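## Task

Lot numbers are printed on each shelf's front edge directly beneath the spots they label, and several spots may carry the same number. Bring one cardboard box from a lot-451 spot and one from a lot-434 spot onto the desk, with nothing sticking out over the desk's edge. All other cardboard boxes must stay on their own shelves. If no spot in the storeroom has a given lot, leave that one out. The robot must not fall over or finish leaning, or the task fails.

## Robot and tools

ROBOT. A simulated Hello Robot Stretch 3 with one arm. A two-wheel differential base (no sideways driving) carries a mast; a lift slides up the mast and holds a telescoping arm that reaches out to the robot's right. The arm ends in a wrist (yaw, pitch, roll) and a two-finger gripper with round 0.04 m pads. The head pans and tilts and holds head_camera and nav_camera; wrist_camera rides on the gripper. The base is 0.33 m long, 0.34 m wide, rounded at the back, and pivots at a point between the drive wheels 0.05 m behind its front edge. Because the arm only reaches sideways, shifting the gripper forward or back means driving the base. With arm retracted and wrist folded, the wrist juts 0.06 m past the right side and a turn sweeps a 0.28 m radius; an unfolded level gripper reaches further.

FRAMES. Base frame: origin on the floor between the drive wheels, x forward, y left, z up, metres. hand_pose is in this frame, at the point where closed fingertips meet; with all wrist joints at zero its x axis is up, y runs back along the arm to the mast, z toward the rear. The odometry frame is the base frame at scene start; base_odometry counts wheel turns only (slip counts as travel), heading in rad, -3.142 to 3.142, left positive.

move: one action per call. Either base and/or joints (optionally with speeds, pace, contact_limits), or servos alone. All motions begin together.
- base: an object with exactly one key, an offset relative to where the base last reported itself (or to where it is, if a move was still running). translate_m: straight drive in metres, forward positive, -3 to 3. rotate_rad: turn in place in radians, left positive, -6.4 to 6.4.
- joints: one object keyed by joint name, each value an absolute target. lift_m 0 to 1.1 m (tolerance 0.004); arm_m 0 to 0.52 m extension (0.004); wrist_yaw_rad -1.345 to 4.42 (0 along the arm, positive toward the front; 0.02); wrist_pitch_rad -1.57 to 0.451 (0 level, negative tips fingers down; 0.05); wrist_roll_rad -2.911 to 2.918 (0 fingers side by side and level; 0.02); gripper_m -0.089 to 0.179 (larger is wider; fingertip gap is about the value minus 0.007 near closed, minus 0.025 wide open; 0.004); head_pan_rad -3.953 to 1.73 (0 forward, positive left, -1.57 along the arm; 0.1); head_tilt_rad -1.53 to 0.419 (0 level, negative down; 0.1).
- pace: "default" or "max". Top speeds default/max: translate_m 0.12/0.30 m/s, rotate_rad 0.76/1.90 rad/s, lift_m 0.11/0.15 m/s, arm_m 0.14/0.40 m/s. The base is capped at 0.10 m/s and 0.63 rad/s unless lift_m < 0.30, arm_m < 0.03 and wrist_yaw_rad > 2.54 all hold.
- speeds: per-key top speed in that key's unit per second, no higher than max; replaces pace for that motion.
- contact_limits: only next to the command it guards. arm_m: a number, motor_effort percent 1 to 100, at which extension or retraction halts. lift_m: {"down": n, "up": n}, percent of force beyond free motion, 1 to 100; below about 12 it may trip in free air; unset it is 32 to 47 down, 21 to 36 up. translate_m / rotate_rad: a number; either wheel reaching that effort stops the base. Without one the base never contact-stops.
- servos: "reboot" re-enables servos that shut off; they hold in place.
- cameras: list of head_camera, nav_camera, wrist_camera or all; [] for none. blocking: true (default) waits for rest; false returns in about 0.5 s while motion continues, and a later move overrides only the joints/base it names.
Unknown keys make a call invalid; out-of-range values are refused. A refusal, or an unrequested stop (contact_stop, time_out, torque_fault), cancels the remaining move, wait and finished_scene calls in that reply. Actions end after 14 s (time_out). Joints omitted later may still push toward an old target.

wait: seconds 0 to 10, plus cameras; returns state, early if running moves settle. stop: brakes all your running motions (status "stopped"). zoom_image: camera plus region [x0, y0, x1, y1] in image pixels, at most 504 by 504. finished_scene: scene number; ends the scene, which must stay solved without the robot.

RESULTS. "move" reads done or the worst status. base_status/joint_status: moving, done (base: wheels turned the full amount, even if slipping), off_target (resting short, maybe still pushing), contact_stop (that joint goes slack), time_out, torque_fault (limp until reboot), stopped. on_its_own lists uncommanded behaviour; "held at" is a target, not a reading. motor_effort: percent, positive toward higher values, bracket = peak of last action; wheels positive push forward; wrist pitch maxes near 45, roll near 72. lidar_m: 12 distances, 30-degree sectors, first straight ahead then counter-clockwise, seen only at 0.17 m height, "-" for nothing or closer than 0.15 m. wrist_depth_mm and head_depth_mm: 7x7 median depths. base_tilt in degrees (forward/right positive, offset up to ~4). Trust turned_by_imu over turned_by_wheels when they differ by over 0.15 rad. Images follow the "pictures" line; rotate head_camera a quarter turn clockwise and nav_camera counterclockwise to view upright. Camera intrinsics: head_camera 896x504, f 616.5; nav_camera fisheye 672x504, f 325.4; wrist_camera 644x364, f 345. The simulation keeps running while you plan.

CAUTIONS. Fold or unfold the wrist (yaw to 3.0) only with lift_m 0.32 to 0.95, pitch -0.4, roll near 0; once folded lift may go to 0.25. With yaw below -0.4 keep pitch at -0.5 or lower. Grip by commanding gripper_m below the object width; release with at least 0.05 above it; readings don't confirm a hold, and a hard squeeze may be eased, so resend. Wrist and head never contact-stop and fault after prolonged strain. Pushing on something rigid with the gripper above about 0.45 m, or driving while holding or snagged, can tip the robot; back off if base_tilt shows a lean. Avoid drops, releasing moving objects, slams, hard hits and very hard pushes.

Each tool is called as name(argument=value, ...), one argument or row to a line, values as JSON.

## Session

move(
  joints={"head_pan_rad": -1.57, "head_tilt_rad": -0.3},
)

move(
  joints={"head_pan_rad": -3.1, "head_tilt_rad": -0.3},
)

move(
  joints={"head_pan_rad": 1.5, "head_tilt_rad": -0.3},
)

move(
  joints={"head_pan_rad": 0.0, "head_tilt_rad": -0.3},
)

Scene clock: 1.23 s.
move: done
base_odometry: x=+0.000 y=+0.000 heading=+0.000
turned_by_wheels: +0.000
turned_by_imu: +0.000
base_tilt: forward=-0.3 right=-1.2
lidar_m: 0.73 0.72 0.85 1.53 2.66 1.26 1.01 1.12 1.81 1.62 1.39 0.83
head_depth_mm: 1809 1798 1895 2315 2433 2048 1562 / 1926 2021 2122 2088 2106 2012 1556 / 1853 1983 2136 2251 2289 1974 1543 / 1719 1947 2056 2173 2130 1911 1544 / 1586 1861 1961 1936 1826 1830 1536 / 1499 1728 1893 1995 1918 1837 1523 / 1631 1775 1866 1960 1921 1847 1511
base_status: not commanded
joint_positions: lift_m=+0.374 arm_m=+0.001 wrist_yaw_rad=+3.009 wrist_pitch_rad=-0.462 wrist_roll_rad=+0.000 gripper_m=+0.037 head_pan_rad=-1.607 head_tilt_rad=-0.301
joint_status: all done
measured_speeds: all 0
motor_effort: left_wheel=-0.6(0.7) right_wheel=+0.3(1.1) lift_m=+23.5(23.8) arm_m=-5.2(5.4) wrist_yaw_rad=-1.0(1.1) wrist_pitch_rad=+1.9(2.1) wrist_roll_rad=-0.2(0.3) gripper_m=+0.0(0.8) head_pan_rad=+3.0(5.3) head_tilt_rad=-3.3(8.6)
hand_pose: x=+0.0076 y=+0.0712 z=+0.3774 quat_wxyz=(+0.207, +0.697, +0.116, +0.676) (m; base frame)
wrist_depth_mm: - 138 - - - 855 - / - 151 - - - 969 - / - 167 925 - - 947 - / 832 769 203 807 804 800 762 / 698 675 211 656 652 661 661 / 600 601 126 573 129 577 580 / 523 544 289 354 502 513 511
pictures: head_camera (sideways), nav_camera (sideways), wrist_camera
camera_calibration:
head_camera: T_world_to_cam=[[-0.0373073, 0.247586, -0.968147, 1.27574], [0.995363, -0.0767495, -0.0579833, 0.0690661], [-0.0886606, -0.965821, -0.243574, 0.27316], [0, 0, 0, 1]] pos_world=[0.00306702, -0.0467296, 1.30564]
nav_camera: T_world_to_cam=[[0.00723794, -0.271906, 0.962297, -1.20949], [-0.99967, 0.0217501, 0.0136647, 0.0384444], [-0.0246456, -0.962078, -0.271659, 0.306922], [0, 0, 0, 1]] pos_world=[0.0547502, -0.0344218, 1.24674]
wrist_camera: T_world_to_cam=[[0.994963, -0.0965217, -0.0270514, 0.016197], [-0.0806635, -0.610724, -0.787724, 0.37395], [0.0595115, 0.785938, -0.615434, 0.342021], [0, 0, 0, 1]] pos_world=[-0.00630544, -0.0388635, 0.505499]

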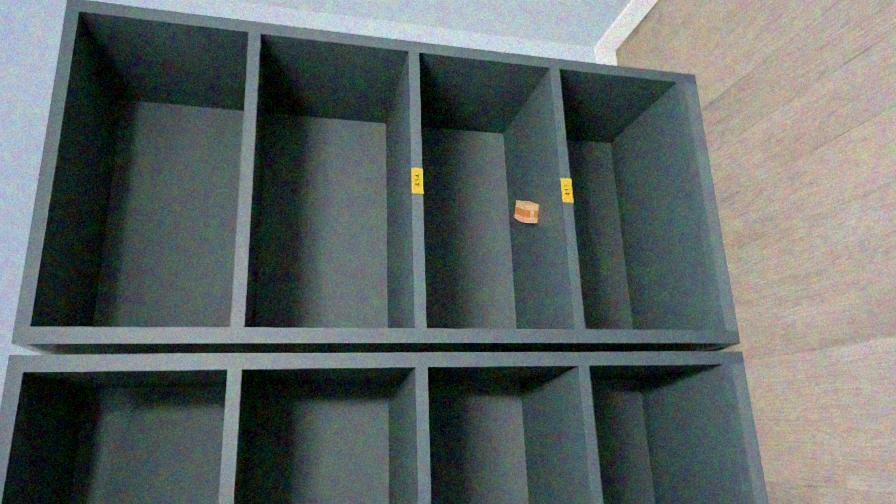

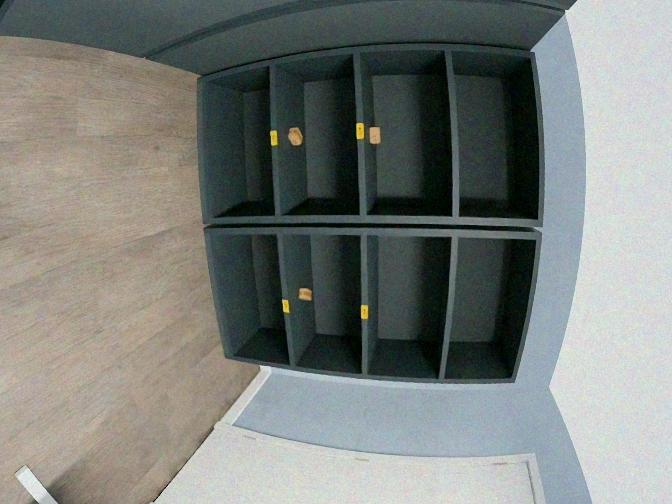

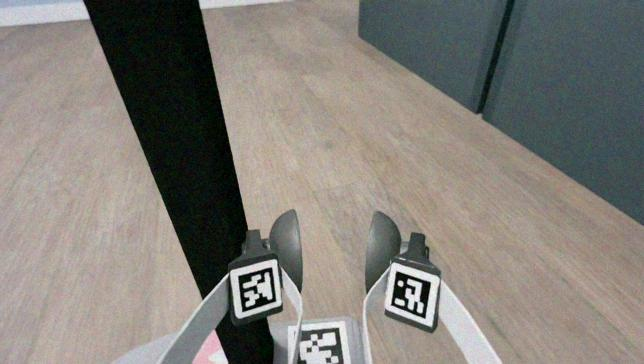

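Scene clock: 3.50 s.
move: done
base_odometry: x=+0.000 y=+0.000 heading=+0.000
turned_by_wheels: +0.000
turned_by_imu: +0.000
base_tilt: forward=-0.4 right=-1.3
lidar_m: 0.72 0.72 0.85 1.53 2.66 1.26 1.01 1.11 1.82 1.62 1.39 0.83
head_depth_mm: 1483 1550 1651 1742 1347 1073 1564 / 1445 1527 1599 1696 1342 1060 1542 / 1416 1487 1558 1643 1325 1007 1495 / 1387 1450 1514 1603 1313 993 1492 / 1359 1415 1479 1572 1308 947 1521 / 1324 1382 1448 1528 1287 939 1436 / 1299 1353 1419 1490 1531 894 1513
base_status: not commanded
joint_positions: lift_m=+0.374 arm_m=+0.001 wrist_yaw_rad=+3.009 wrist_pitch_rad=-0.462 wrist_roll_rad=+0.000 gripper_m=+0.037 head_pan_rad=-3.108 head_tilt_rad=-0.301
joint_status: all done
measured_speeds: translate_m=+0.000 rotate_rad=+0.000 lift_m=+0.000 arm_m=+0.000 wrist_yaw_rad=+0.000 wrist_pitch_rad=+0.000 wrist_roll_rad=+0.000 head_pan_rad=+0.024 head_tilt_rad=+0.000
motor_effort: left_wheel=-0.6(1.0) right_wheel=+0.2(1.2) lift_m=+24.3(24.3) arm_m=-9.1(9.1) wrist_yaw_rad=-0.2(2.1) wrist_pitch_rad=+1.9(2.0) wrist_roll_rad=+0.1(0.3) gripper_m=+0.5(0.8) head_pan_rad=+2.6(5.2) head_tilt_rad=-0.3(6.0)
hand_pose: x=+0.0076 y=+0.0712 z=+0.3774 quat_wxyz=(+0.207, +0.697, +0.116, +0.676) (m; base frame)
wrist_depth_mm: - 138 - - - 861 - / - 150 - - - 993 - / - 167 916 - - 942 - / 822 775 204 814 804 797 766 / 711 669 211 655 655 670 670 / 596 603 126 571 129 582 583 / 527 533 287 352 502 511 508
pictures: head_camera (sideways), nav_camera (sideways), wrist_camera
camera_calibration:
head_camera: T_world_to_cam=[[0.244422, 0.0544118, -0.968141, 1.27403], [-0.0075413, -0.998288, -0.05801, 0.0752262], [-0.96964, 0.02148, -0.243593, 0.278489], [0, 0, 0, 1]] pos_world=[-0.0407992, -0.00020678, 1.30564]
nav_camera: T_world_to_cam=[[-0.270759, -0.0260841, 0.962294, -1.2078], [-0.0476285, 0.998772, 0.0136718, 0.0326533], [-0.961468, -0.0421308, -0.271669, 0.312635], [0, 0, 0, 1]] pos_world=[-0.0248781, -0.0509459, 1.24674]
wrist_camera: T_world_to_cam=[[0.994963, -0.0965217, -0.0270514, 0.016197], [-0.0806635, -0.610724, -0.787724, 0.37395], [0.0595115, 0.785938, -0.615434, 0.342021], [0, 0, 0, 1]] pos_world=[-0.00630544, -0.0388635, 0.505499]

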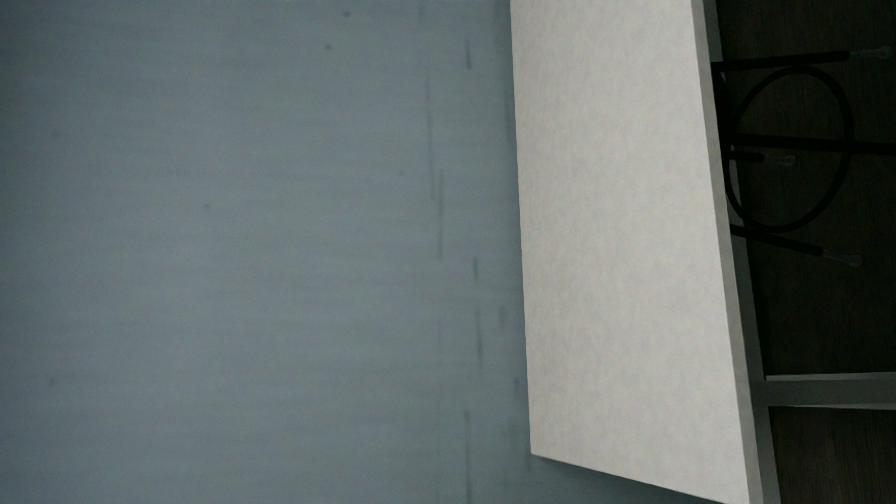

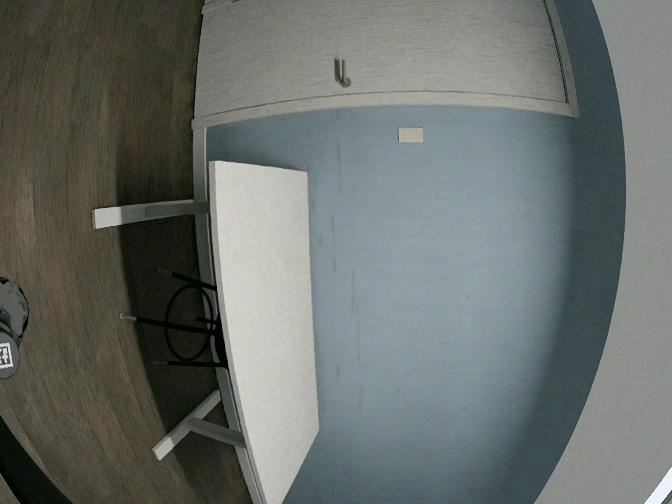

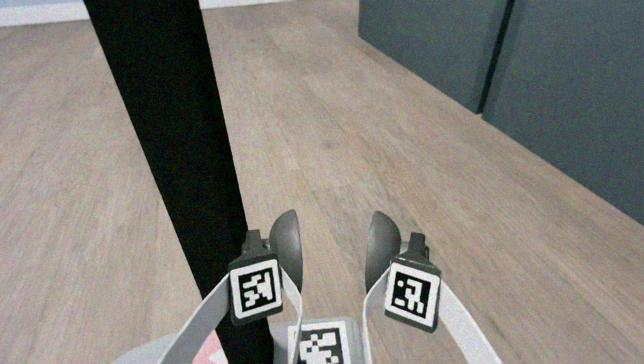

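Scene clock: 6.97 s.
move: done
base_odometry: x=+0.000 y=+0.000 heading=+0.000
turned_by_wheels: +0.000
turned_by_imu: +0.000
base_tilt: forward=-0.2 right=-1.3
lidar_m: 0.72 0.72 0.85 1.52 2.66 1.26 1.01 1.11 1.82 1.62 1.39 0.83
head_depth_mm: 1061 1074 1086 1097 1126 1134 1159 / 1270 1284 1306 1324 1357 1386 1405 / 2468 1616 1642 1672 1724 1765 1541 / 2403 2534 2665 2779 2889 2010 1533 / 2330 2445 2559 2698 2763 2002 1522 / 2276 2369 2478 2614 2701 1978 1526 / 2207 2286 2404 2529 2585 1967 1518
base_status: not commanded
joint_positions: lift_m=+0.374 arm_m=+0.001 wrist_yaw_rad=+3.009 wrist_pitch_rad=-0.462 wrist_roll_rad=+0.000 gripper_m=+0.037 head_pan_rad=+1.508 head_tilt_rad=-0.301
joint_status: all done
measured_speeds: translate_m=+0.000 rotate_rad=+0.000 lift_m=+0.000 arm_m=+0.000 wrist_yaw_rad=+0.000 wrist_pitch_rad=+0.000 wrist_roll_rad=+0.000 head_pan_rad=-0.024 head_tilt_rad=+0.000
motor_effort: left_wheel=-0.2(0.8) right_wheel=+0.0(1.1) lift_m=+24.0(24.7) arm_m=-13.1(13.4) wrist_yaw_rad=-0.5(1.6) wrist_pitch_rad=+1.9(2.1) wrist_roll_rad=-0.2(0.3) gripper_m=+0.0(1.1) head_pan_rad=-3.2(7.3) head_tilt_rad=+3.0(4.9)
hand_pose: x=+0.0076 y=+0.0712 z=+0.3774 quat_wxyz=(+0.207, +0.697, +0.116, +0.676) (m; base frame)
wrist_depth_mm: - 138 - - - 861 - / - 150 - - - 991 - / - 167 921 - - 930 - / 832 758 204 815 809 799 763 / 694 675 212 658 657 669 671 / 601 593 126 569 129 585 576 / 528 537 289 355 502 514 510
pictures: head_camera (sideways), nav_camera (sideways), wrist_camera
camera_calibration:
head_camera: T_world_to_cam=[[0.0307564, -0.248498, -0.968144, 1.27532], [-0.992987, 0.103028, -0.0579904, 0.0812234], [0.114157, 0.963138, -0.243586, 0.271931], [0, 0, 0, 1]] pos_world=[0.0103868, 0.0466385, 1.30564]
nav_camera: T_world_to_cam=[[-0.0000481269, 0.272016, 0.962293, -1.20943], [0.998748, -0.0481196, 0.0136521, 0.0263456], [0.0500187, 0.961089, -0.271673, 0.306524], [0, 0, 0, 1]] pos_world=[-0.0417027, 0.0356552, 1.24674]
wrist_camera: T_world_to_cam=[[0.994963, -0.0965217, -0.0270514, 0.016197], [-0.0806635, -0.610724, -0.787724, 0.37395], [0.0595115, 0.785938, -0.615434, 0.342021], [0, 0, 0, 1]] pos_world=[-0.00630544, -0.0388635, 0.505499]

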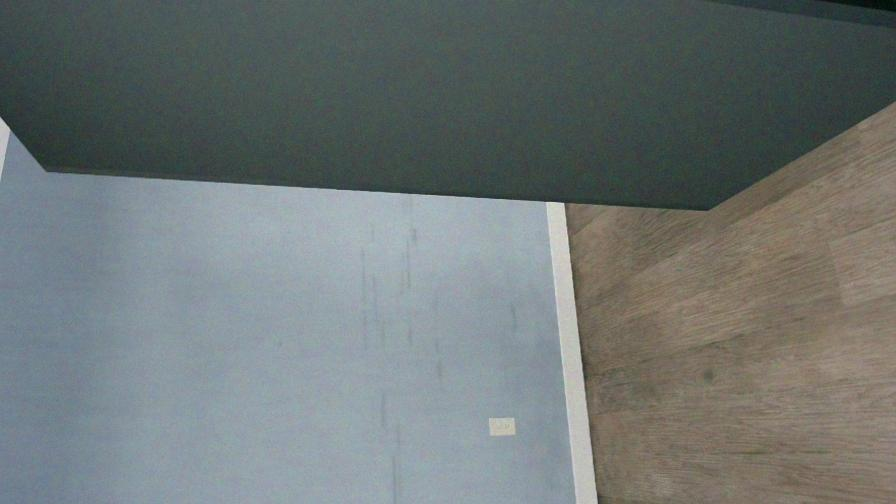

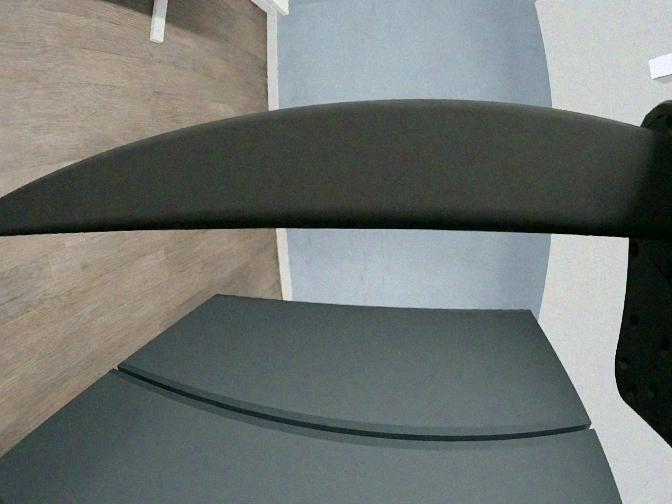

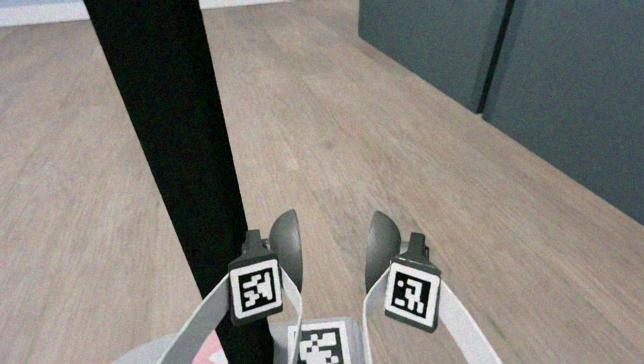

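Scene clock: 8.20 s.
move: done
base_odometry: x=+0.000 y=+0.000 heading=+0.000
turned_by_wheels: +0.000
turned_by_imu: +0.000
base_tilt: forward=-0.4 right=-1.1
lidar_m: 0.72 0.73 0.85 1.53 2.65 1.26 1.01 1.11 1.81 1.62 1.40 0.83
head_depth_mm: 688 728 766 816 871 929 997 / 669 702 744 786 834 891 955 / 648 679 715 757 800 851 909 / 637 663 695 738 779 826 879 / 607 639 669 703 744 790 834 / 592 619 648 682 718 756 803 / 576 601 629 658 694 732 775
base_status: not commanded
joint_positions: lift_m=+0.374 arm_m=+0.001 wrist_yaw_rad=+3.009 wrist_pitch_rad=-0.462 wrist_roll_rad=+0.000 gripper_m=+0.037 head_pan_rad=-0.035 head_tilt_rad=-0.301
joint_status: all done
measured_speeds: translate_m=+0.000 rotate_rad=+0.000 lift_m=+0.000 arm_m=+0.000 wrist_yaw_rad=+0.000 wrist_pitch_rad=+0.000 wrist_roll_rad=+0.000 head_pan_rad=+0.024 head_tilt_rad=+0.000
motor_effort: left_wheel=+0.0(0.7) right_wheel=+0.2(0.9) lift_m=+24.1(24.6) arm_m=-13.5(13.7) wrist_yaw_rad=-0.6(1.3) wrist_pitch_rad=+1.9(2.0) wrist_roll_rad=-0.2(0.2) gripper_m=+0.9(0.9) head_pan_rad=+3.4(6.3) head_tilt_rad=+4.6(6.6)
hand_pose: x=+0.0076 y=+0.0712 z=+0.3774 quat_wxyz=(+0.207, +0.697, +0.116, +0.676) (m; base frame)
wrist_depth_mm: - 139 - - - 852 - / - 150 - - - 959 - / - 167 923 - - 935 - / 846 771 203 819 791 804 763 / 696 671 211 662 663 671 667 / 603 598 126 577 129 581 569 / 525 538 289 354 508 512 511
pictures: head_camera (sideways), nav_camera (sideways), wrist_camera
camera_calibration:
head_camera: T_world_to_cam=[[-0.247572, -0.0375316, -0.968142, 1.27702], [0.0759205, 0.995425, -0.0580035, 0.0746389], [0.96589, -0.0878619, -0.24359, 0.266756], [0, 0, 0, 1]] pos_world=[0.0528292, -0.00293136, 1.30564]
nav_camera: T_world_to_cam=[[0.271908, 0.00745588, 0.962294, -1.21109], [-0.0209231, -0.999688, 0.0136577, 0.0325579], [0.962096, -0.0238478, -0.271667, 0.30097], [0, 0, 0, 1]] pos_world=[0.0404238, 0.0487549, 1.24674]
wrist_camera: T_world_to_cam=[[0.994963, -0.0965217, -0.0270514, 0.016197], [-0.0806635, -0.610724, -0.787724, 0.37395], [0.0595115, 0.785938, -0.615434, 0.342021], [0, 0, 0, 1]] pos_world=[-0.00630544, -0.0388635, 0.505499]

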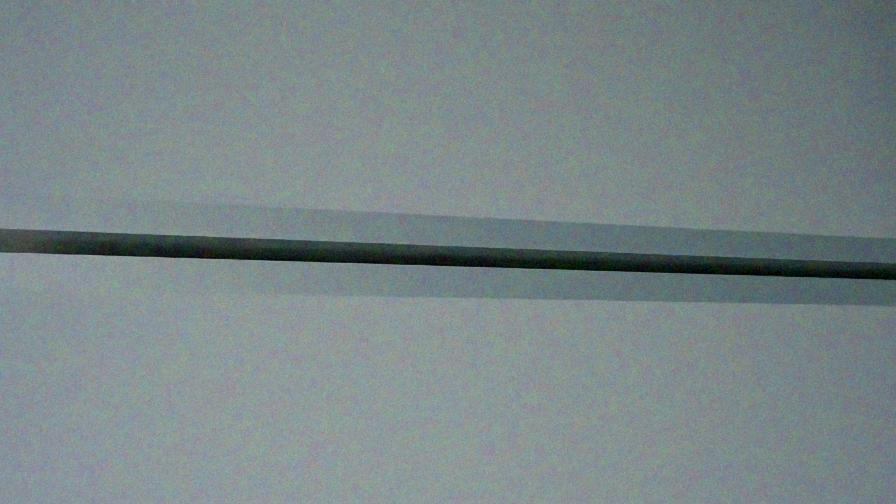

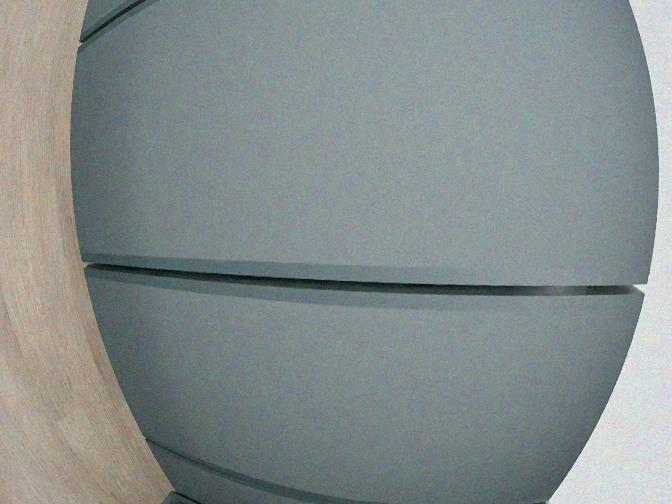

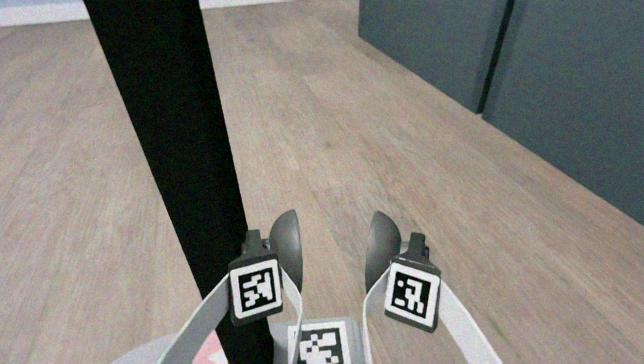

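move(
  joints={"head_pan_rad": -1.6, "head_tilt_rad": -0.3},
  cameras=["head_camera"],
)

zoom_image(
  camera="head_camera",
  region=[395, 155, 445, 205],
)

zoom_image(
  camera="head_camera",
  region=[510, 160, 590, 240],
)

move(
  joints={"head_pan_rad": -1.05, "head_tilt_rad": -0.3},
  cameras=["head_camera"],
)

Scene clock: 22.17 s.
move: done
base_odometry: x=+0.000 y=+0.000 heading=+0.000
turned_by_wheels: +0.000
turned_by_imu: +0.000
base_tilt: forward=-0.3 right=-1.2
lidar_m: 0.72 0.73 0.85 1.53 2.66 1.25 1.01 1.11 1.81 1.62 1.39 0.83
head_depth_mm: 2073 1794 2234 2363 2421 2051 1570 / 1962 1986 2040 2055 2055 2028 1551 / 1826 2037 2130 2269 2315 1976 1550 / 1844 1953 2080 2193 2144 1930 1545 / 1595 1884 1989 2071 1959 1870 1533 / 1434 1531 1703 1779 1831 1830 1528 / 1627 1768 1866 1947 1922 1862 1518
base_status: not commanded
joint_positions: lift_m=+0.374 arm_m=+0.001 wrist_yaw_rad=+3.009 wrist_pitch_rad=-0.462 wrist_roll_rad=+0.000 gripper_m=+0.037 head_pan_rad=-1.635 head_tilt_rad=-0.300
joint_status: all done
measured_speeds: all 0
motor_effort: left_wheel=-0.2(0.7) right_wheel=+0.6(1.1) lift_m=+24.5(25.2) arm_m=-12.6(13.3) wrist_yaw_rad=+0.6(1.4) wrist_pitch_rad=+1.9(2.0) wrist_roll_rad=+0.0(0.4) gripper_m=+0.4(1.0) head_pan_rad=+3.6(5.0) head_tilt_rad=+4.5(8.6)
hand_pose: x=+0.0076 y=+0.0712 z=+0.3774 quat_wxyz=(+0.207, +0.697, +0.116, +0.676) (m; base frame)
wrist_depth_mm: - 139 - - - 867 - / - 150 - - - 962 - / - 167 918 - - 933 - / 836 759 204 814 812 785 771 / 692 673 212 663 656 671 662 / 599 598 126 567 129 584 579 / 523 539 287 352 506 515 504
pictures: head_camera (sideways)
camera_calibration:
head_camera: T_world_to_cam=[[-0.0304419, 0.24706, -0.968522, 1.27622], [0.992787, -0.104942, -0.0579742, 0.0690085], [-0.115962, -0.963301, -0.242083, 0.271376], [0, 0, 0, 1]] pos_world=[0.00180895, -0.0466447, 1.30574]

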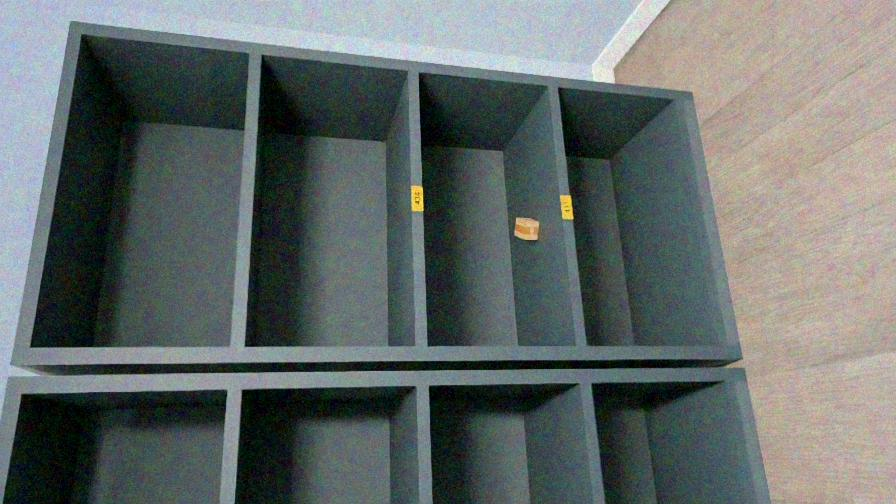

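Scaled by 10.080 from the camera's 896x504 image, which has a finer 1280x720 frame.

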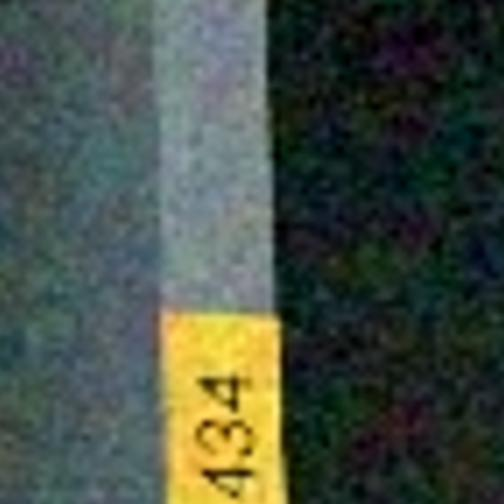

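Scaled by 6.300 from the camera's 896x504 image, which has a finer 1280x720 frame.

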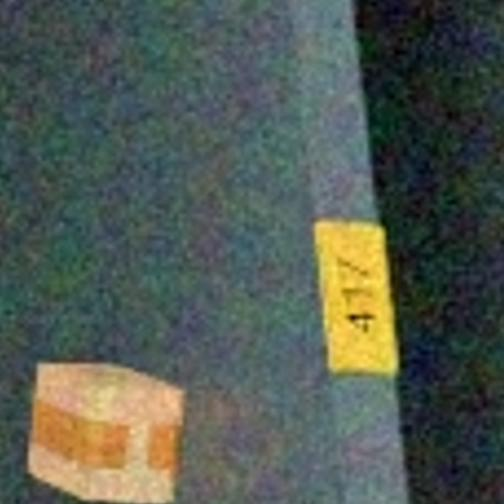

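Scene clock: 23.07 s.
move: done
base_odometry: x=+0.000 y=+0.000 heading=+0.000
turned_by_wheels: +0.000
turned_by_imu: +0.000
base_tilt: forward=-0.4 right=-1.4
lidar_m: 0.72 0.73 0.85 1.53 2.66 1.26 1.01 1.11 1.82 1.63 1.40 0.83
head_depth_mm: 1636 1780 1859 1817 1691 1712 1566 / 1663 1829 1907 2010 2028 1924 1558 / 1683 1905 1966 2058 2016 1904 1543 / 1796 1938 2005 2131 2129 1877 1538 / 1586 1626 1693 1751 1863 1910 1536 / 1317 1364 1415 1486 1530 1607 1523 / 1093 1127 1161 1194 1237 1289 1333
base_status: not commanded
joint_positions: lift_m=+0.374 arm_m=+0.001 wrist_yaw_rad=+3.009 wrist_pitch_rad=-0.462 wrist_roll_rad=+0.000 gripper_m=+0.037 head_pan_rad=-1.047 head_tilt_rad=-0.300
joint_status: all done
measured_speeds: all 0
motor_effort: left_wheel=-0.3(0.8) right_wheel=+0.3(1.2) lift_m=+24.9(25.4) arm_m=-12.8(13.6) wrist_yaw_rad=+0.1(1.5) wrist_pitch_rad=+1.8(2.0) wrist_roll_rad=+0.0(0.3) gripper_m=+0.5(0.8) head_pan_rad=+2.6(6.0) head_tilt_rad=+5.0(10.0)
hand_pose: x=+0.0076 y=+0.0712 z=+0.3774 quat_wxyz=(+0.207, +0.697, +0.116, +0.676) (m; base frame)
wrist_depth_mm: - 139 - - - 867 - / - 151 - - - 972 - / - 167 928 - - 921 - / 839 766 204 803 801 812 754 / 694 677 211 648 655 669 664 / 607 600 126 569 129 577 583 / 525 543 289 354 499 510 508
pictures: head_camera (sideways)
camera_calibration:
head_camera: T_world_to_cam=[[-0.162444, 0.188625, -0.968521, 1.27703], [0.88409, 0.463706, -0.0579736, 0.0697161], [0.438174, -0.865677, -0.242088, 0.267973], [0, 0, 0, 1]] pos_world=[0.0283918, -0.0412294, 1.30574]

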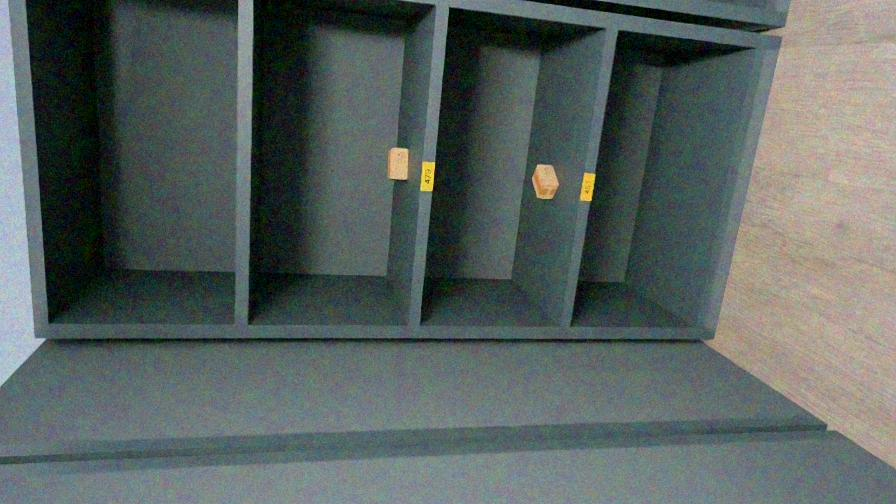

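zoom_image(
  camera="head_camera",
  region=[410, 155, 450, 195],
)

zoom_image(
  camera="head_camera",
  region=[570, 170, 604, 204],
)

Scaled by 12.600 from the camera's 896x504 image, which has a finer 1280x720 frame.

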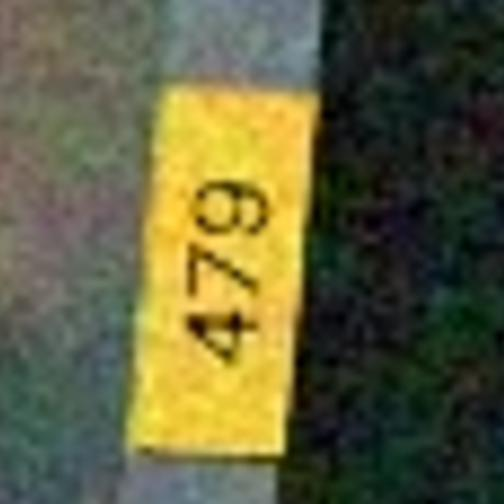

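Scaled by 14.824 from the camera's 896x504 image, which has a finer 1280x720 frame.

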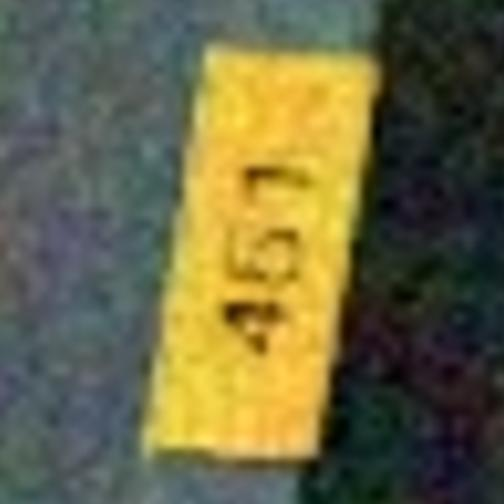

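move(
  base={"rotate_rad": -1.124},
  joints={"lift_m": 0.28},
  cameras=[],
)

move(
  base={"translate_m": 1.0},
  speeds={"translate_m": 0.25},
  cameras=[],
)

move(
  base={"rotate_rad": 1.37},
  joints={"head_pan_rad": -1.57, "head_tilt_rad": -0.65},
  cameras=[],
)

move(
  joints={"lift_m": 0.5},
)

Scene clock: 111.90 s.
move: done
base_odometry: x=+0.000 y=+0.000 heading=-1.124
turned_by_wheels: -1.124
turned_by_imu: -1.105
base_tilt: forward=-0.3 right=-1.3
lidar_m: 1.56 0.86 0.73 0.73 0.82 1.36 2.66 1.26 1.01 1.11 1.75 1.63
head_depth_mm: 1421 1466 1517 1557 1613 1677 1560 / 1533 1581 1625 1701 1764 1811 1560 / 1653 1710 1781 1860 1944 1958 1550 / 1832 1922 1985 2058 2141 2013 1533 / 2020 2090 2193 2327 2415 2013 1526 / 2143 2222 2341 2433 2088 1970 1522 / 1793 1863 2017 2078 2192 1898 1523
base_status: done
joint_positions: lift_m=+0.280 arm_m=+0.001 wrist_yaw_rad=+3.009 wrist_pitch_rad=-0.462 wrist_roll_rad=+0.000 gripper_m=+0.037 head_pan_rad=-1.050 head_tilt_rad=-0.300
joint_status: all done
measured_speeds: all 0
motor_effort: left_wheel=+7.9(11.6) right_wheel=-9.9(13.8) lift_m=+24.6(26.2) arm_m=-13.5(13.5) wrist_yaw_rad=-1.3(1.7) wrist_pitch_rad=+2.0(2.1) wrist_roll_rad=+0.2(0.3) gripper_m=+0.4(0.9) head_pan_rad=-3.0(3.7) head_tilt_rad=+4.0(5.5)
hand_pose: x=+0.0076 y=+0.0711 z=+0.2829 quat_wxyz=(+0.207, +0.697, +0.116, +0.676) (m; base frame)
wrist_depth_mm: - 139 - - - - - / - 150 161 - - - - / 833 167 209 771 769 769 749 / 674 623 203 662 653 648 640 / 564 565 211 541 533 544 544 / 491 296 126 285 129 473 469 / 261 267 248 257 403 415 415
pictures: none
No camera images: "cameras" was empty.

Scene clock: 118.27 s.
move: done
base_odometry: x=+0.433 y=-0.902 heading=-1.123
turned_by_wheels: +0.000
turned_by_imu: +0.000
base_tilt: forward=-0.2 right=-1.2
lidar_m: 0.94 0.60 0.51 0.51 0.57 0.95 3.60 1.63 1.76 1.48 0.76 0.76
head_depth_mm: 1262 1643 1721 1807 1874 1893 1560 / 1309 1337 1404 1441 1535 1644 1547 / 1406 1432 1544 1494 1616 1678 1467 / 1376 1406 1560 1298 1650 1247 1452 / 1261 1138 1386 1271 1500 1189 1357 / 668 697 722 761 802 848 882 / 620 648 687 730 747 836 861
base_status: done
joint_positions: lift_m=+0.280 arm_m=+0.001 wrist_yaw_rad=+3.009 wrist_pitch_rad=-0.462 wrist_roll_rad=+0.000 gripper_m=+0.037 head_pan_rad=-1.050 head_tilt_rad=-0.300
joint_status: not commanded
measured_speeds: all 0
motor_effort: left_wheel=+6.7(13.8) right_wheel=+4.8(11.4) lift_m=+28.4(28.5) arm_m=-12.3(13.3) wrist_yaw_rad=-0.4(2.1) wrist_pitch_rad=+2.1(2.2) wrist_roll_rad=+0.1(0.3) gripper_m=+0.6(1.0) head_pan_rad=-3.2(4.1) head_tilt_rad=+2.7(4.9)
hand_pose: x=+0.0076 y=+0.0711 z=+0.2829 quat_wxyz=(+0.207, +0.697, +0.116, +0.676) (m; base frame)
wrist_depth_mm: - 139 - - - 480 467 / - 151 162 - - 530 - / - 167 175 - - 590 - / 685 633 202 637 631 621 602 / 565 561 211 546 532 543 540 / 487 297 126 286 129 472 469 / 262 267 247 258 402 414 413
pictures: none
No camera images: "cameras" was empty.

Scene clock: 121.37 s.
move: done
base_odometry: x=+0.433 y=-0.902 heading=+0.246
turned_by_wheels: +1.370
turned_by_imu: +1.347
base_tilt: forward=-0.3 right=-1.3
lidar_m: 0.50 0.53 0.72 2.06 1.80 1.63 1.76 1.48 0.76 1.10 0.71 0.52
head_depth_mm: 901 998 795 1083 1007 1071 1187 / 897 997 783 1246 1041 1283 1190 / 904 995 776 1238 1032 1307 1181 / 901 982 766 1228 1027 1299 1181 / 903 992 755 1227 1022 1326 1190 / 901 986 746 1228 1013 1317 1187 / 904 989 735 1205 1008 1281 1182
base_status: done
joint_positions: lift_m=+0.280 arm_m=+0.001 wrist_yaw_rad=+3.009 wrist_pitch_rad=-0.462 wrist_roll_rad=+0.000 gripper_m=+0.037 head_pan_rad=-1.571 head_tilt_rad=-0.654
joint_status: all done
measured_speeds: all 0
motor_effort: left_wheel=-8.3(12.7) right_wheel=+9.1(11.9) lift_m=+30.5(30.8) arm_m=-12.8(13.9) wrist_yaw_rad=-0.5(1.4) wrist_pitch_rad=+2.0(2.1) wrist_roll_rad=-0.1(0.4) gripper_m=+0.4(0.9) head_pan_rad=+3.7(5.5) head_tilt_rad=+2.0(8.0)
hand_pose: x=+0.0076 y=+0.0711 z=+0.2829 quat_wxyz=(+0.207, +0.697, +0.116, +0.676) (m; base frame)
wrist_depth_mm: - 139 - - - - - / - 151 - - - 930 - / 841 167 745 821 804 799 - / 680 625 204 669 659 650 622 / 567 560 211 537 534 547 537 / 487 297 126 285 128 471 467 / 263 267 247 260 399 415 415
pictures: none
No camera images: "cameras" was empty.

Scene clock: 124.20 s.
move: done
base_odometry: x=+0.433 y=-0.902 heading=+0.246
turned_by_wheels: +0.000
turned_by_imu: +0.000
base_tilt: forward=-0.3 right=-1.2
lidar_m: 0.50 0.52 0.72 2.05 1.80 1.63 1.76 1.48 0.76 1.10 0.71 0.52
head_depth_mm: 902 995 805 1086 1013 1068 1172 / 894 996 793 1251 1046 1283 1200 / 897 1000 783 1243 1038 1298 1182 / 899 982 773 1237 1033 1315 1186 / 899 999 762 1226 1019 1297 1179 / 903 995 755 1230 1015 1325 1178 / 902 980 742 1204 1011 1286 1187
base_status: not commanded
joint_positions: lift_m=+0.500 arm_m=+0.001 wrist_yaw_rad=+3.009 wrist_pitch_rad=-0.462 wrist_roll_rad=+0.000 gripper_m=+0.037 head_pan_rad=-1.570 head_tilt_rad=-0.650
joint_status: all done
measured_speeds: all 0
motor_effort: left_wheel=-8.1(8.6) right_wheel=+8.4(9.7) lift_m=+30.8(34.7) arm_m=-12.1(13.4) wrist_yaw_rad=+0.2(1.9) wrist_pitch_rad=+2.1(2.1) wrist_roll_rad=+0.2(0.3) gripper_m=+0.4(1.1) head_pan_rad=+3.7(4.1) head_tilt_rad=+3.1(4.2)
hand_pose: x=+0.0076 y=+0.0711 z=+0.5028 quat_wxyz=(+0.208, +0.697, +0.116, +0.676) (m; base frame)
wrist_depth_mm: - 139 - - - - - / - 151 - - - - - / - 167 - - - - - / - 955 204 - - - - / 860 829 212 827 822 840 - / 744 752 126 713 129 730 - / 662 659 286 650 625 641 627
pictures: head_camera (sideways), nav_camera (sideways), wrist_camera
camera_calibration:
head_camera: T_world_to_cam=[[-0.0467584, 0.562084, -0.825757, 1.09004], [0.997493, -0.0176802, -0.0685177, 0.0826894], [-0.0531123, -0.826891, -0.559848, 0.684475], [0, 0, 0, 1]] pos_world=[0.00484019, -0.0452428, 1.28897]
nav_camera: T_world_to_cam=[[0.0175197, -0.583997, 0.811566, -1.01293], [-0.999788, -0.0189956, 0.00791381, 0.046024], [0.0107945, -0.811533, -0.584207, 0.71348], [0, 0, 0, 1]] pos_world=[0.0560587, -0.0116612, 1.23851]
wrist_camera: T_world_to_cam=[[0.994956, -0.0965949, -0.0270617, 0.0195955], [-0.0807546, -0.611221, -0.78733, 0.472542], [0.0595114, 0.785544, -0.615938, 0.41956], [0, 0, 0, 1]] pos_world=[-0.00630538, -0.0388626, 0.630999]

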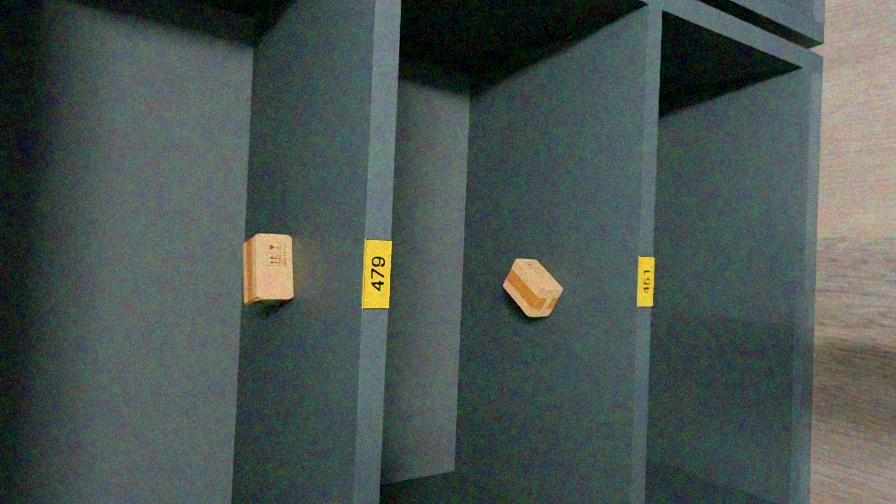

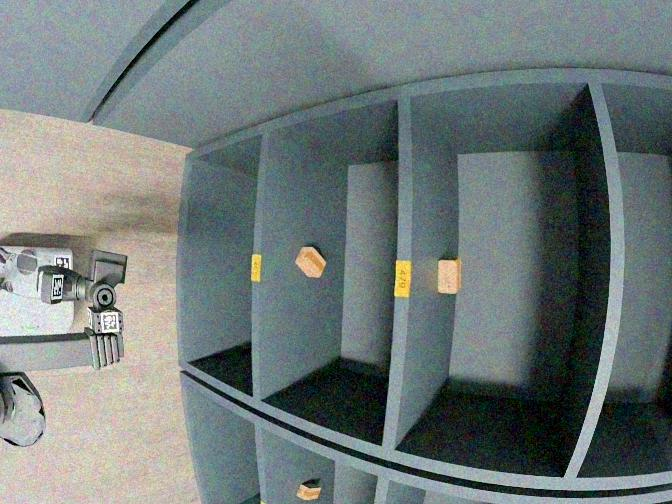

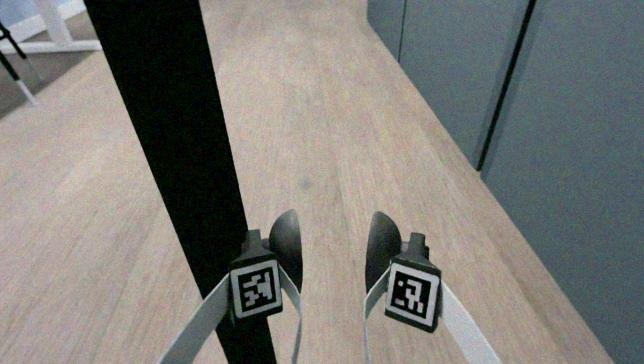

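zoom_image(
  camera="head_camera",
  region=[620, 250, 680, 310],
)

zoom_image(
  camera="head_camera",
  region=[480, 240, 580, 340],
)

Scaled by 8.400 from the camera's 896x504 image, which has a finer 1280x720 frame.

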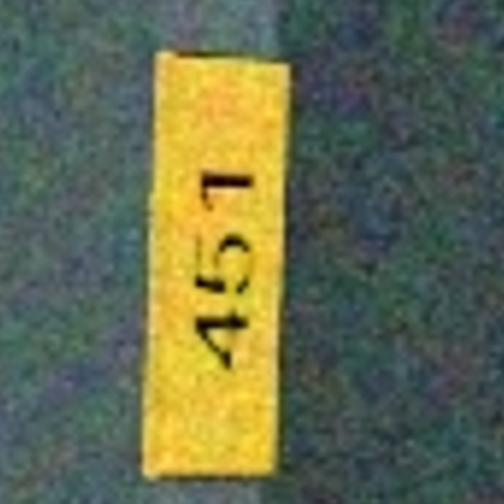

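Scaled by 5.040 from the camera's 896x504 image, which has a finer 1280x720 frame.

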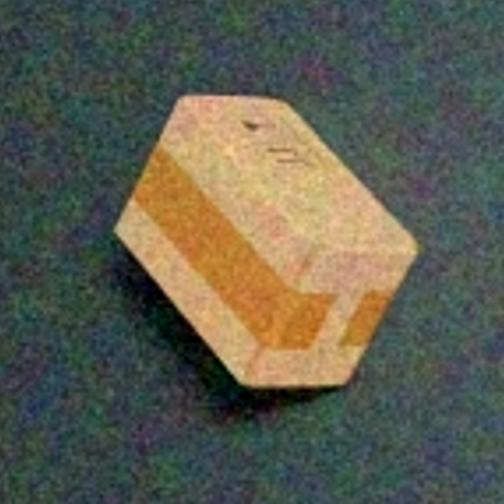

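move(
  joints={"lift_m": 0.65, "wrist_pitch_rad": -0.4, "wrist_yaw_rad": 0.0, "gripper_m": 0.179},
  cameras=[],
)

move(
  base={"rotate_rad": -0.45},
  joints={"wrist_pitch_rad": -0.52},
  cameras=[],
)

move(
  base={"translate_m": 0.17},
  joints={"wrist_yaw_rad": -0.62},
  cameras=[],
)

move(
  base={"rotate_rad": 0.45},
)

Scene clock: 180.97 s.
move: done
base_odometry: x=+0.433 y=-0.902 heading=+0.246
turned_by_wheels: +0.000
turned_by_imu: +0.000
base_tilt: forward=-0.3 right=-1.3
lidar_m: 0.51 0.53 0.72 2.06 1.80 1.63 1.76 1.48 0.76 1.10 0.71 0.52
head_depth_mm: 899 994 806 1086 1013 1067 1176 / 897 995 794 1243 1045 1286 1191 / 898 995 783 1245 1037 1310 1179 / 902 981 773 1239 1030 1300 1179 / 901 997 764 1226 1023 1297 1145 / 905 997 753 1232 1023 1319 1182 / 906 984 743 1207 1008 1281 1180
base_status: not commanded
joint_positions: lift_m=+0.650 arm_m=+0.001 wrist_yaw_rad=+0.003 wrist_pitch_rad=-0.419 wrist_roll_rad=+0.000 gripper_m=+0.179 head_pan_rad=-1.570 head_tilt_rad=-0.650
joint_status: all done
measured_speeds: all 0
motor_effort: left_wheel=-7.6(8.4) right_wheel=+8.7(9.6) lift_m=+30.8(34.6) arm_m=-11.2(12.1) wrist_yaw_rad=-2.9(8.3) wrist_pitch_rad=+3.1(6.4) wrist_roll_rad=-0.1(0.3) gripper_m=+0.6(84.8) head_pan_rad=+2.4(4.2) head_tilt_rad=+3.0(4.0)
hand_pose: x=-0.0208 y=-0.3698 z=+0.6624 quat_wxyz=(+0.692, +0.148, -0.691, -0.146) (m; base frame)
wrist_depth_mm: - 786 - - - - - / - - - 596 - - - / - - - - - - 517 / - - - - - - - / - 142 - - - 931 - / - 126 - - - - - / - 803 - - - - 105
pictures: none
No camera images: "cameras" was empty.

Scene clock: 182.80 s.
move: done
base_odometry: x=+0.433 y=-0.902 heading=-0.203
turned_by_wheels: -0.450
turned_by_imu: -0.443
base_tilt: forward=-0.2 right=-1.1
lidar_m: 0.51 0.50 0.54 0.79 3.63 2.18 1.63 1.76 1.44 0.76 1.10 0.66
head_depth_mm: 1155 1261 999 1347 1577 1450 1220 / 634 726 853 1371 1521 1398 1208 / 635 699 776 890 1068 1319 1170 / 766 835 820 1028 1055 1269 1201 / 928 1019 807 1258 1024 1328 1171 / 914 994 752 1219 1020 1291 1156 / 878 960 741 1171 1007 1229 1137
base_status: done
joint_positions: lift_m=+0.650 arm_m=+0.001 wrist_yaw_rad=+0.003 wrist_pitch_rad=-0.531 wrist_roll_rad=+0.000 gripper_m=+0.179 head_pan_rad=-1.570 head_tilt_rad=-0.650
joint_status: all done
measured_speeds: all 0
motor_effort: left_wheel=+7.7(11.4) right_wheel=-10.5(14.2) lift_m=+26.4(30.9) arm_m=-11.3(12.0) wrist_yaw_rad=-2.1(4.8) wrist_pitch_rad=+1.6(3.5) wrist_roll_rad=+0.0(0.3) gripper_m=+0.9(1.0) head_pan_rad=+3.4(3.8) head_tilt_rad=+3.0(4.2)
hand_pose: x=-0.0210 y=-0.3543 z=+0.6382 quat_wxyz=(+0.683, +0.187, -0.682, -0.185) (m; base frame)
wrist_depth_mm: - - - 715 - - 675 / 514 - - - 549 - - / - - - - - - - / - - - - - - - / - 143 - - 843 934 970 / - 126 - 824 847 851 855 / - 731 758 764 764 746 105
pictures: none
No camera images: "cameras" was empty.

Scene clock: 185.63 s.
move: done
base_odometry: x=+0.599 y=-0.936 heading=-0.203
turned_by_wheels: +0.000
turned_by_imu: +0.001
base_tilt: forward=-0.3 right=-1.3
lidar_m: 0.36 0.35 0.38 0.55 2.07 1.95 1.80 1.91 0.80 0.86 0.83 0.46
head_depth_mm: 660 701 769 937 1525 1408 1217 / 752 803 794 918 1033 1317 1203 / 886 950 782 1115 1067 1283 1202 / 928 1026 771 1265 1035 1304 1174 / 888 978 758 1218 1021 1266 1153 / 850 938 752 1169 980 904 1124 / 815 894 735 1112 1004 866 1113
base_status: done
joint_positions: lift_m=+0.650 arm_m=+0.001 wrist_yaw_rad=-0.617 wrist_pitch_rad=-0.531 wrist_roll_rad=+0.000 gripper_m=+0.179 head_pan_rad=-1.570 head_tilt_rad=-0.650
joint_status: all done
measured_speeds: all 0
motor_effort: left_wheel=+6.8(11.0) right_wheel=+2.3(11.7) lift_m=+23.8(26.1) arm_m=-12.4(13.7) wrist_yaw_rad=-3.2(6.8) wrist_pitch_rad=+1.6(1.7) wrist_roll_rad=-0.3(0.3) gripper_m=+0.3(1.0) head_pan_rad=+3.1(3.9) head_tilt_rad=+2.3(3.5)
hand_pose: x=-0.1423 y=-0.3158 z=+0.6382 quat_wxyz=(+0.594, -0.030, -0.706, -0.384) (m; base frame)
wrist_depth_mm: 705 - - - - - - / - - 567 - - - - / - - - - - - - / - 969 - - - - - / - 142 874 940 970 - 966 / - 126 826 845 852 860 839 / - - 758 767 763 749 105
pictures: none
No camera images: "cameras" was empty.

Scene clock: 187.47 s.
move: done
base_odometry: x=+0.599 y=-0.936 heading=+0.246
turned_by_wheels: +0.450
turned_by_imu: +0.442
base_tilt: forward=-0.2 right=-1.2
lidar_m: 0.35 0.37 0.50 1.42 2.72 1.80 1.91 0.81 0.80 1.03 0.50 0.36
head_depth_mm: 836 928 803 1186 1051 1257 1162 / 838 926 782 1184 1044 1256 1158 / 842 929 765 1186 1009 1245 1143 / 842 928 774 1191 1030 1235 1144 / 844 933 760 1181 1021 1229 1144 / 841 934 751 1164 1013 1163 1145 / 788 803 723 793 870 925 1076
base_status: done
joint_positions: lift_m=+0.650 arm_m=+0.001 wrist_yaw_rad=-0.617 wrist_pitch_rad=-0.531 wrist_roll_rad=+0.000 gripper_m=+0.179 head_pan_rad=-1.570 head_tilt_rad=-0.650
joint_status: not commanded
measured_speeds: all 0
motor_effort: left_wheel=-8.8(13.4) right_wheel=+7.9(11.4) lift_m=+25.3(25.4) arm_m=-11.9(13.3) wrist_yaw_rad=-1.9(4.2) wrist_pitch_rad=+1.5(1.7) wrist_roll_rad=-0.3(0.3) gripper_m=+0.6(1.2) head_pan_rad=+2.6(3.7) head_tilt_rad=+2.6(3.2)
hand_pose: x=-0.1423 y=-0.3157 z=+0.6381 quat_wxyz=(+0.594, -0.030, -0.706, -0.384) (m; base frame)
wrist_depth_mm: - - - - - - - / - 487 - - 574 - - / - - - - - - - / - - - - 759 - - / - 142 - - 901 - 945 / - 126 - 818 865 849 850 / - - 749 767 757 740 105
pictures: head_camera (sideways), nav_camera (sideways), wrist_camera
camera_calibration:
head_camera: T_world_to_cam=[[-0.0467659, 0.561897, -0.825884, 1.09019], [0.997498, -0.0176098, -0.0684645, 0.0826238], [-0.0530137, -0.827019, -0.559668, 0.684236], [0, 0, 0, 1]] pos_world=[0.00484045, -0.0452437, 1.28897]
nav_camera: T_world_to_cam=[[0.0175783, -0.583771, 0.811728, -1.01313], [-0.999787, -0.0190274, 0.00796686, 0.0459578], [0.0107943, -0.811696, -0.583981, 0.713198], [0, 0, 0, 1]] pos_world=[0.0560587, -0.0116624, 1.23852]
wrist_camera: T_world_to_cam=[[-0.834077, 0.550863, -0.0294139, 0.0806196], [0.386852, 0.546066, -0.743073, 0.734179], [-0.393269, -0.631159, -0.668564, 0.337629], [0, 0, 0, 1]] pos_world=[-0.0839967, -0.232224, 0.773646]

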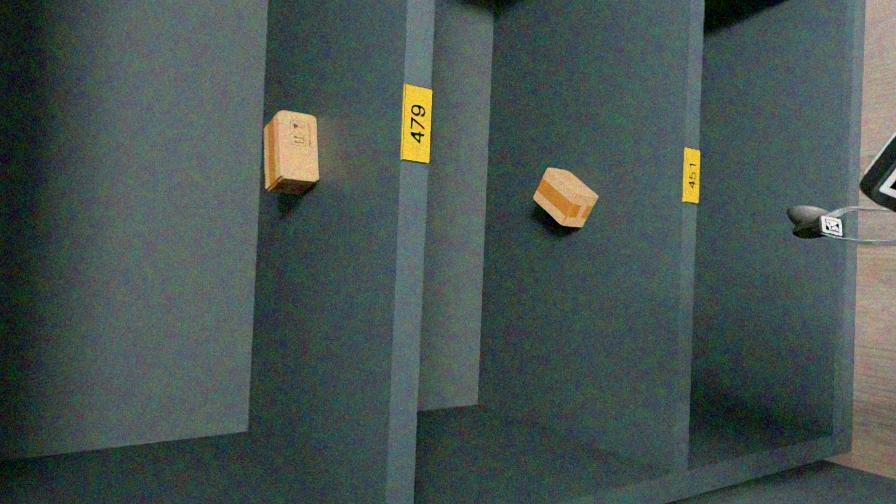

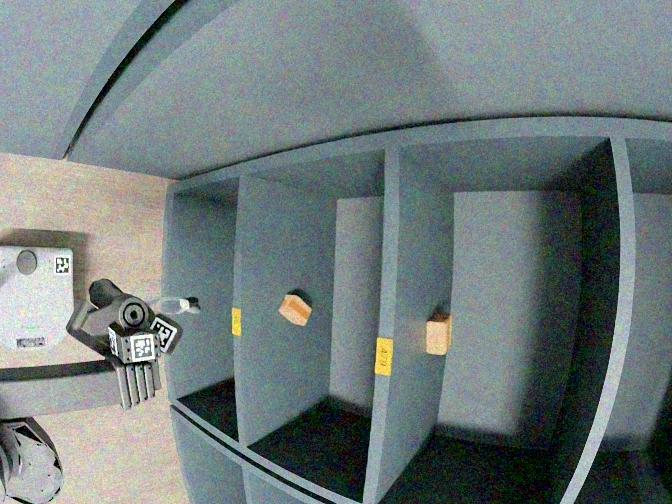

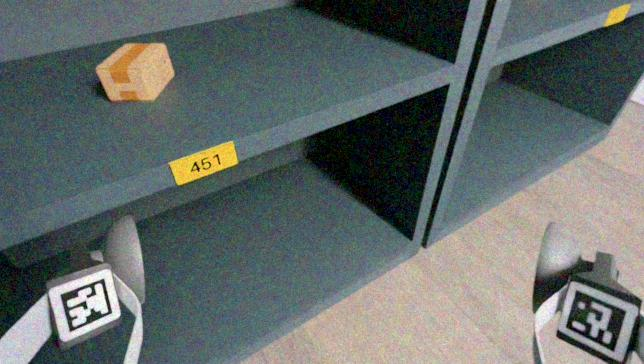

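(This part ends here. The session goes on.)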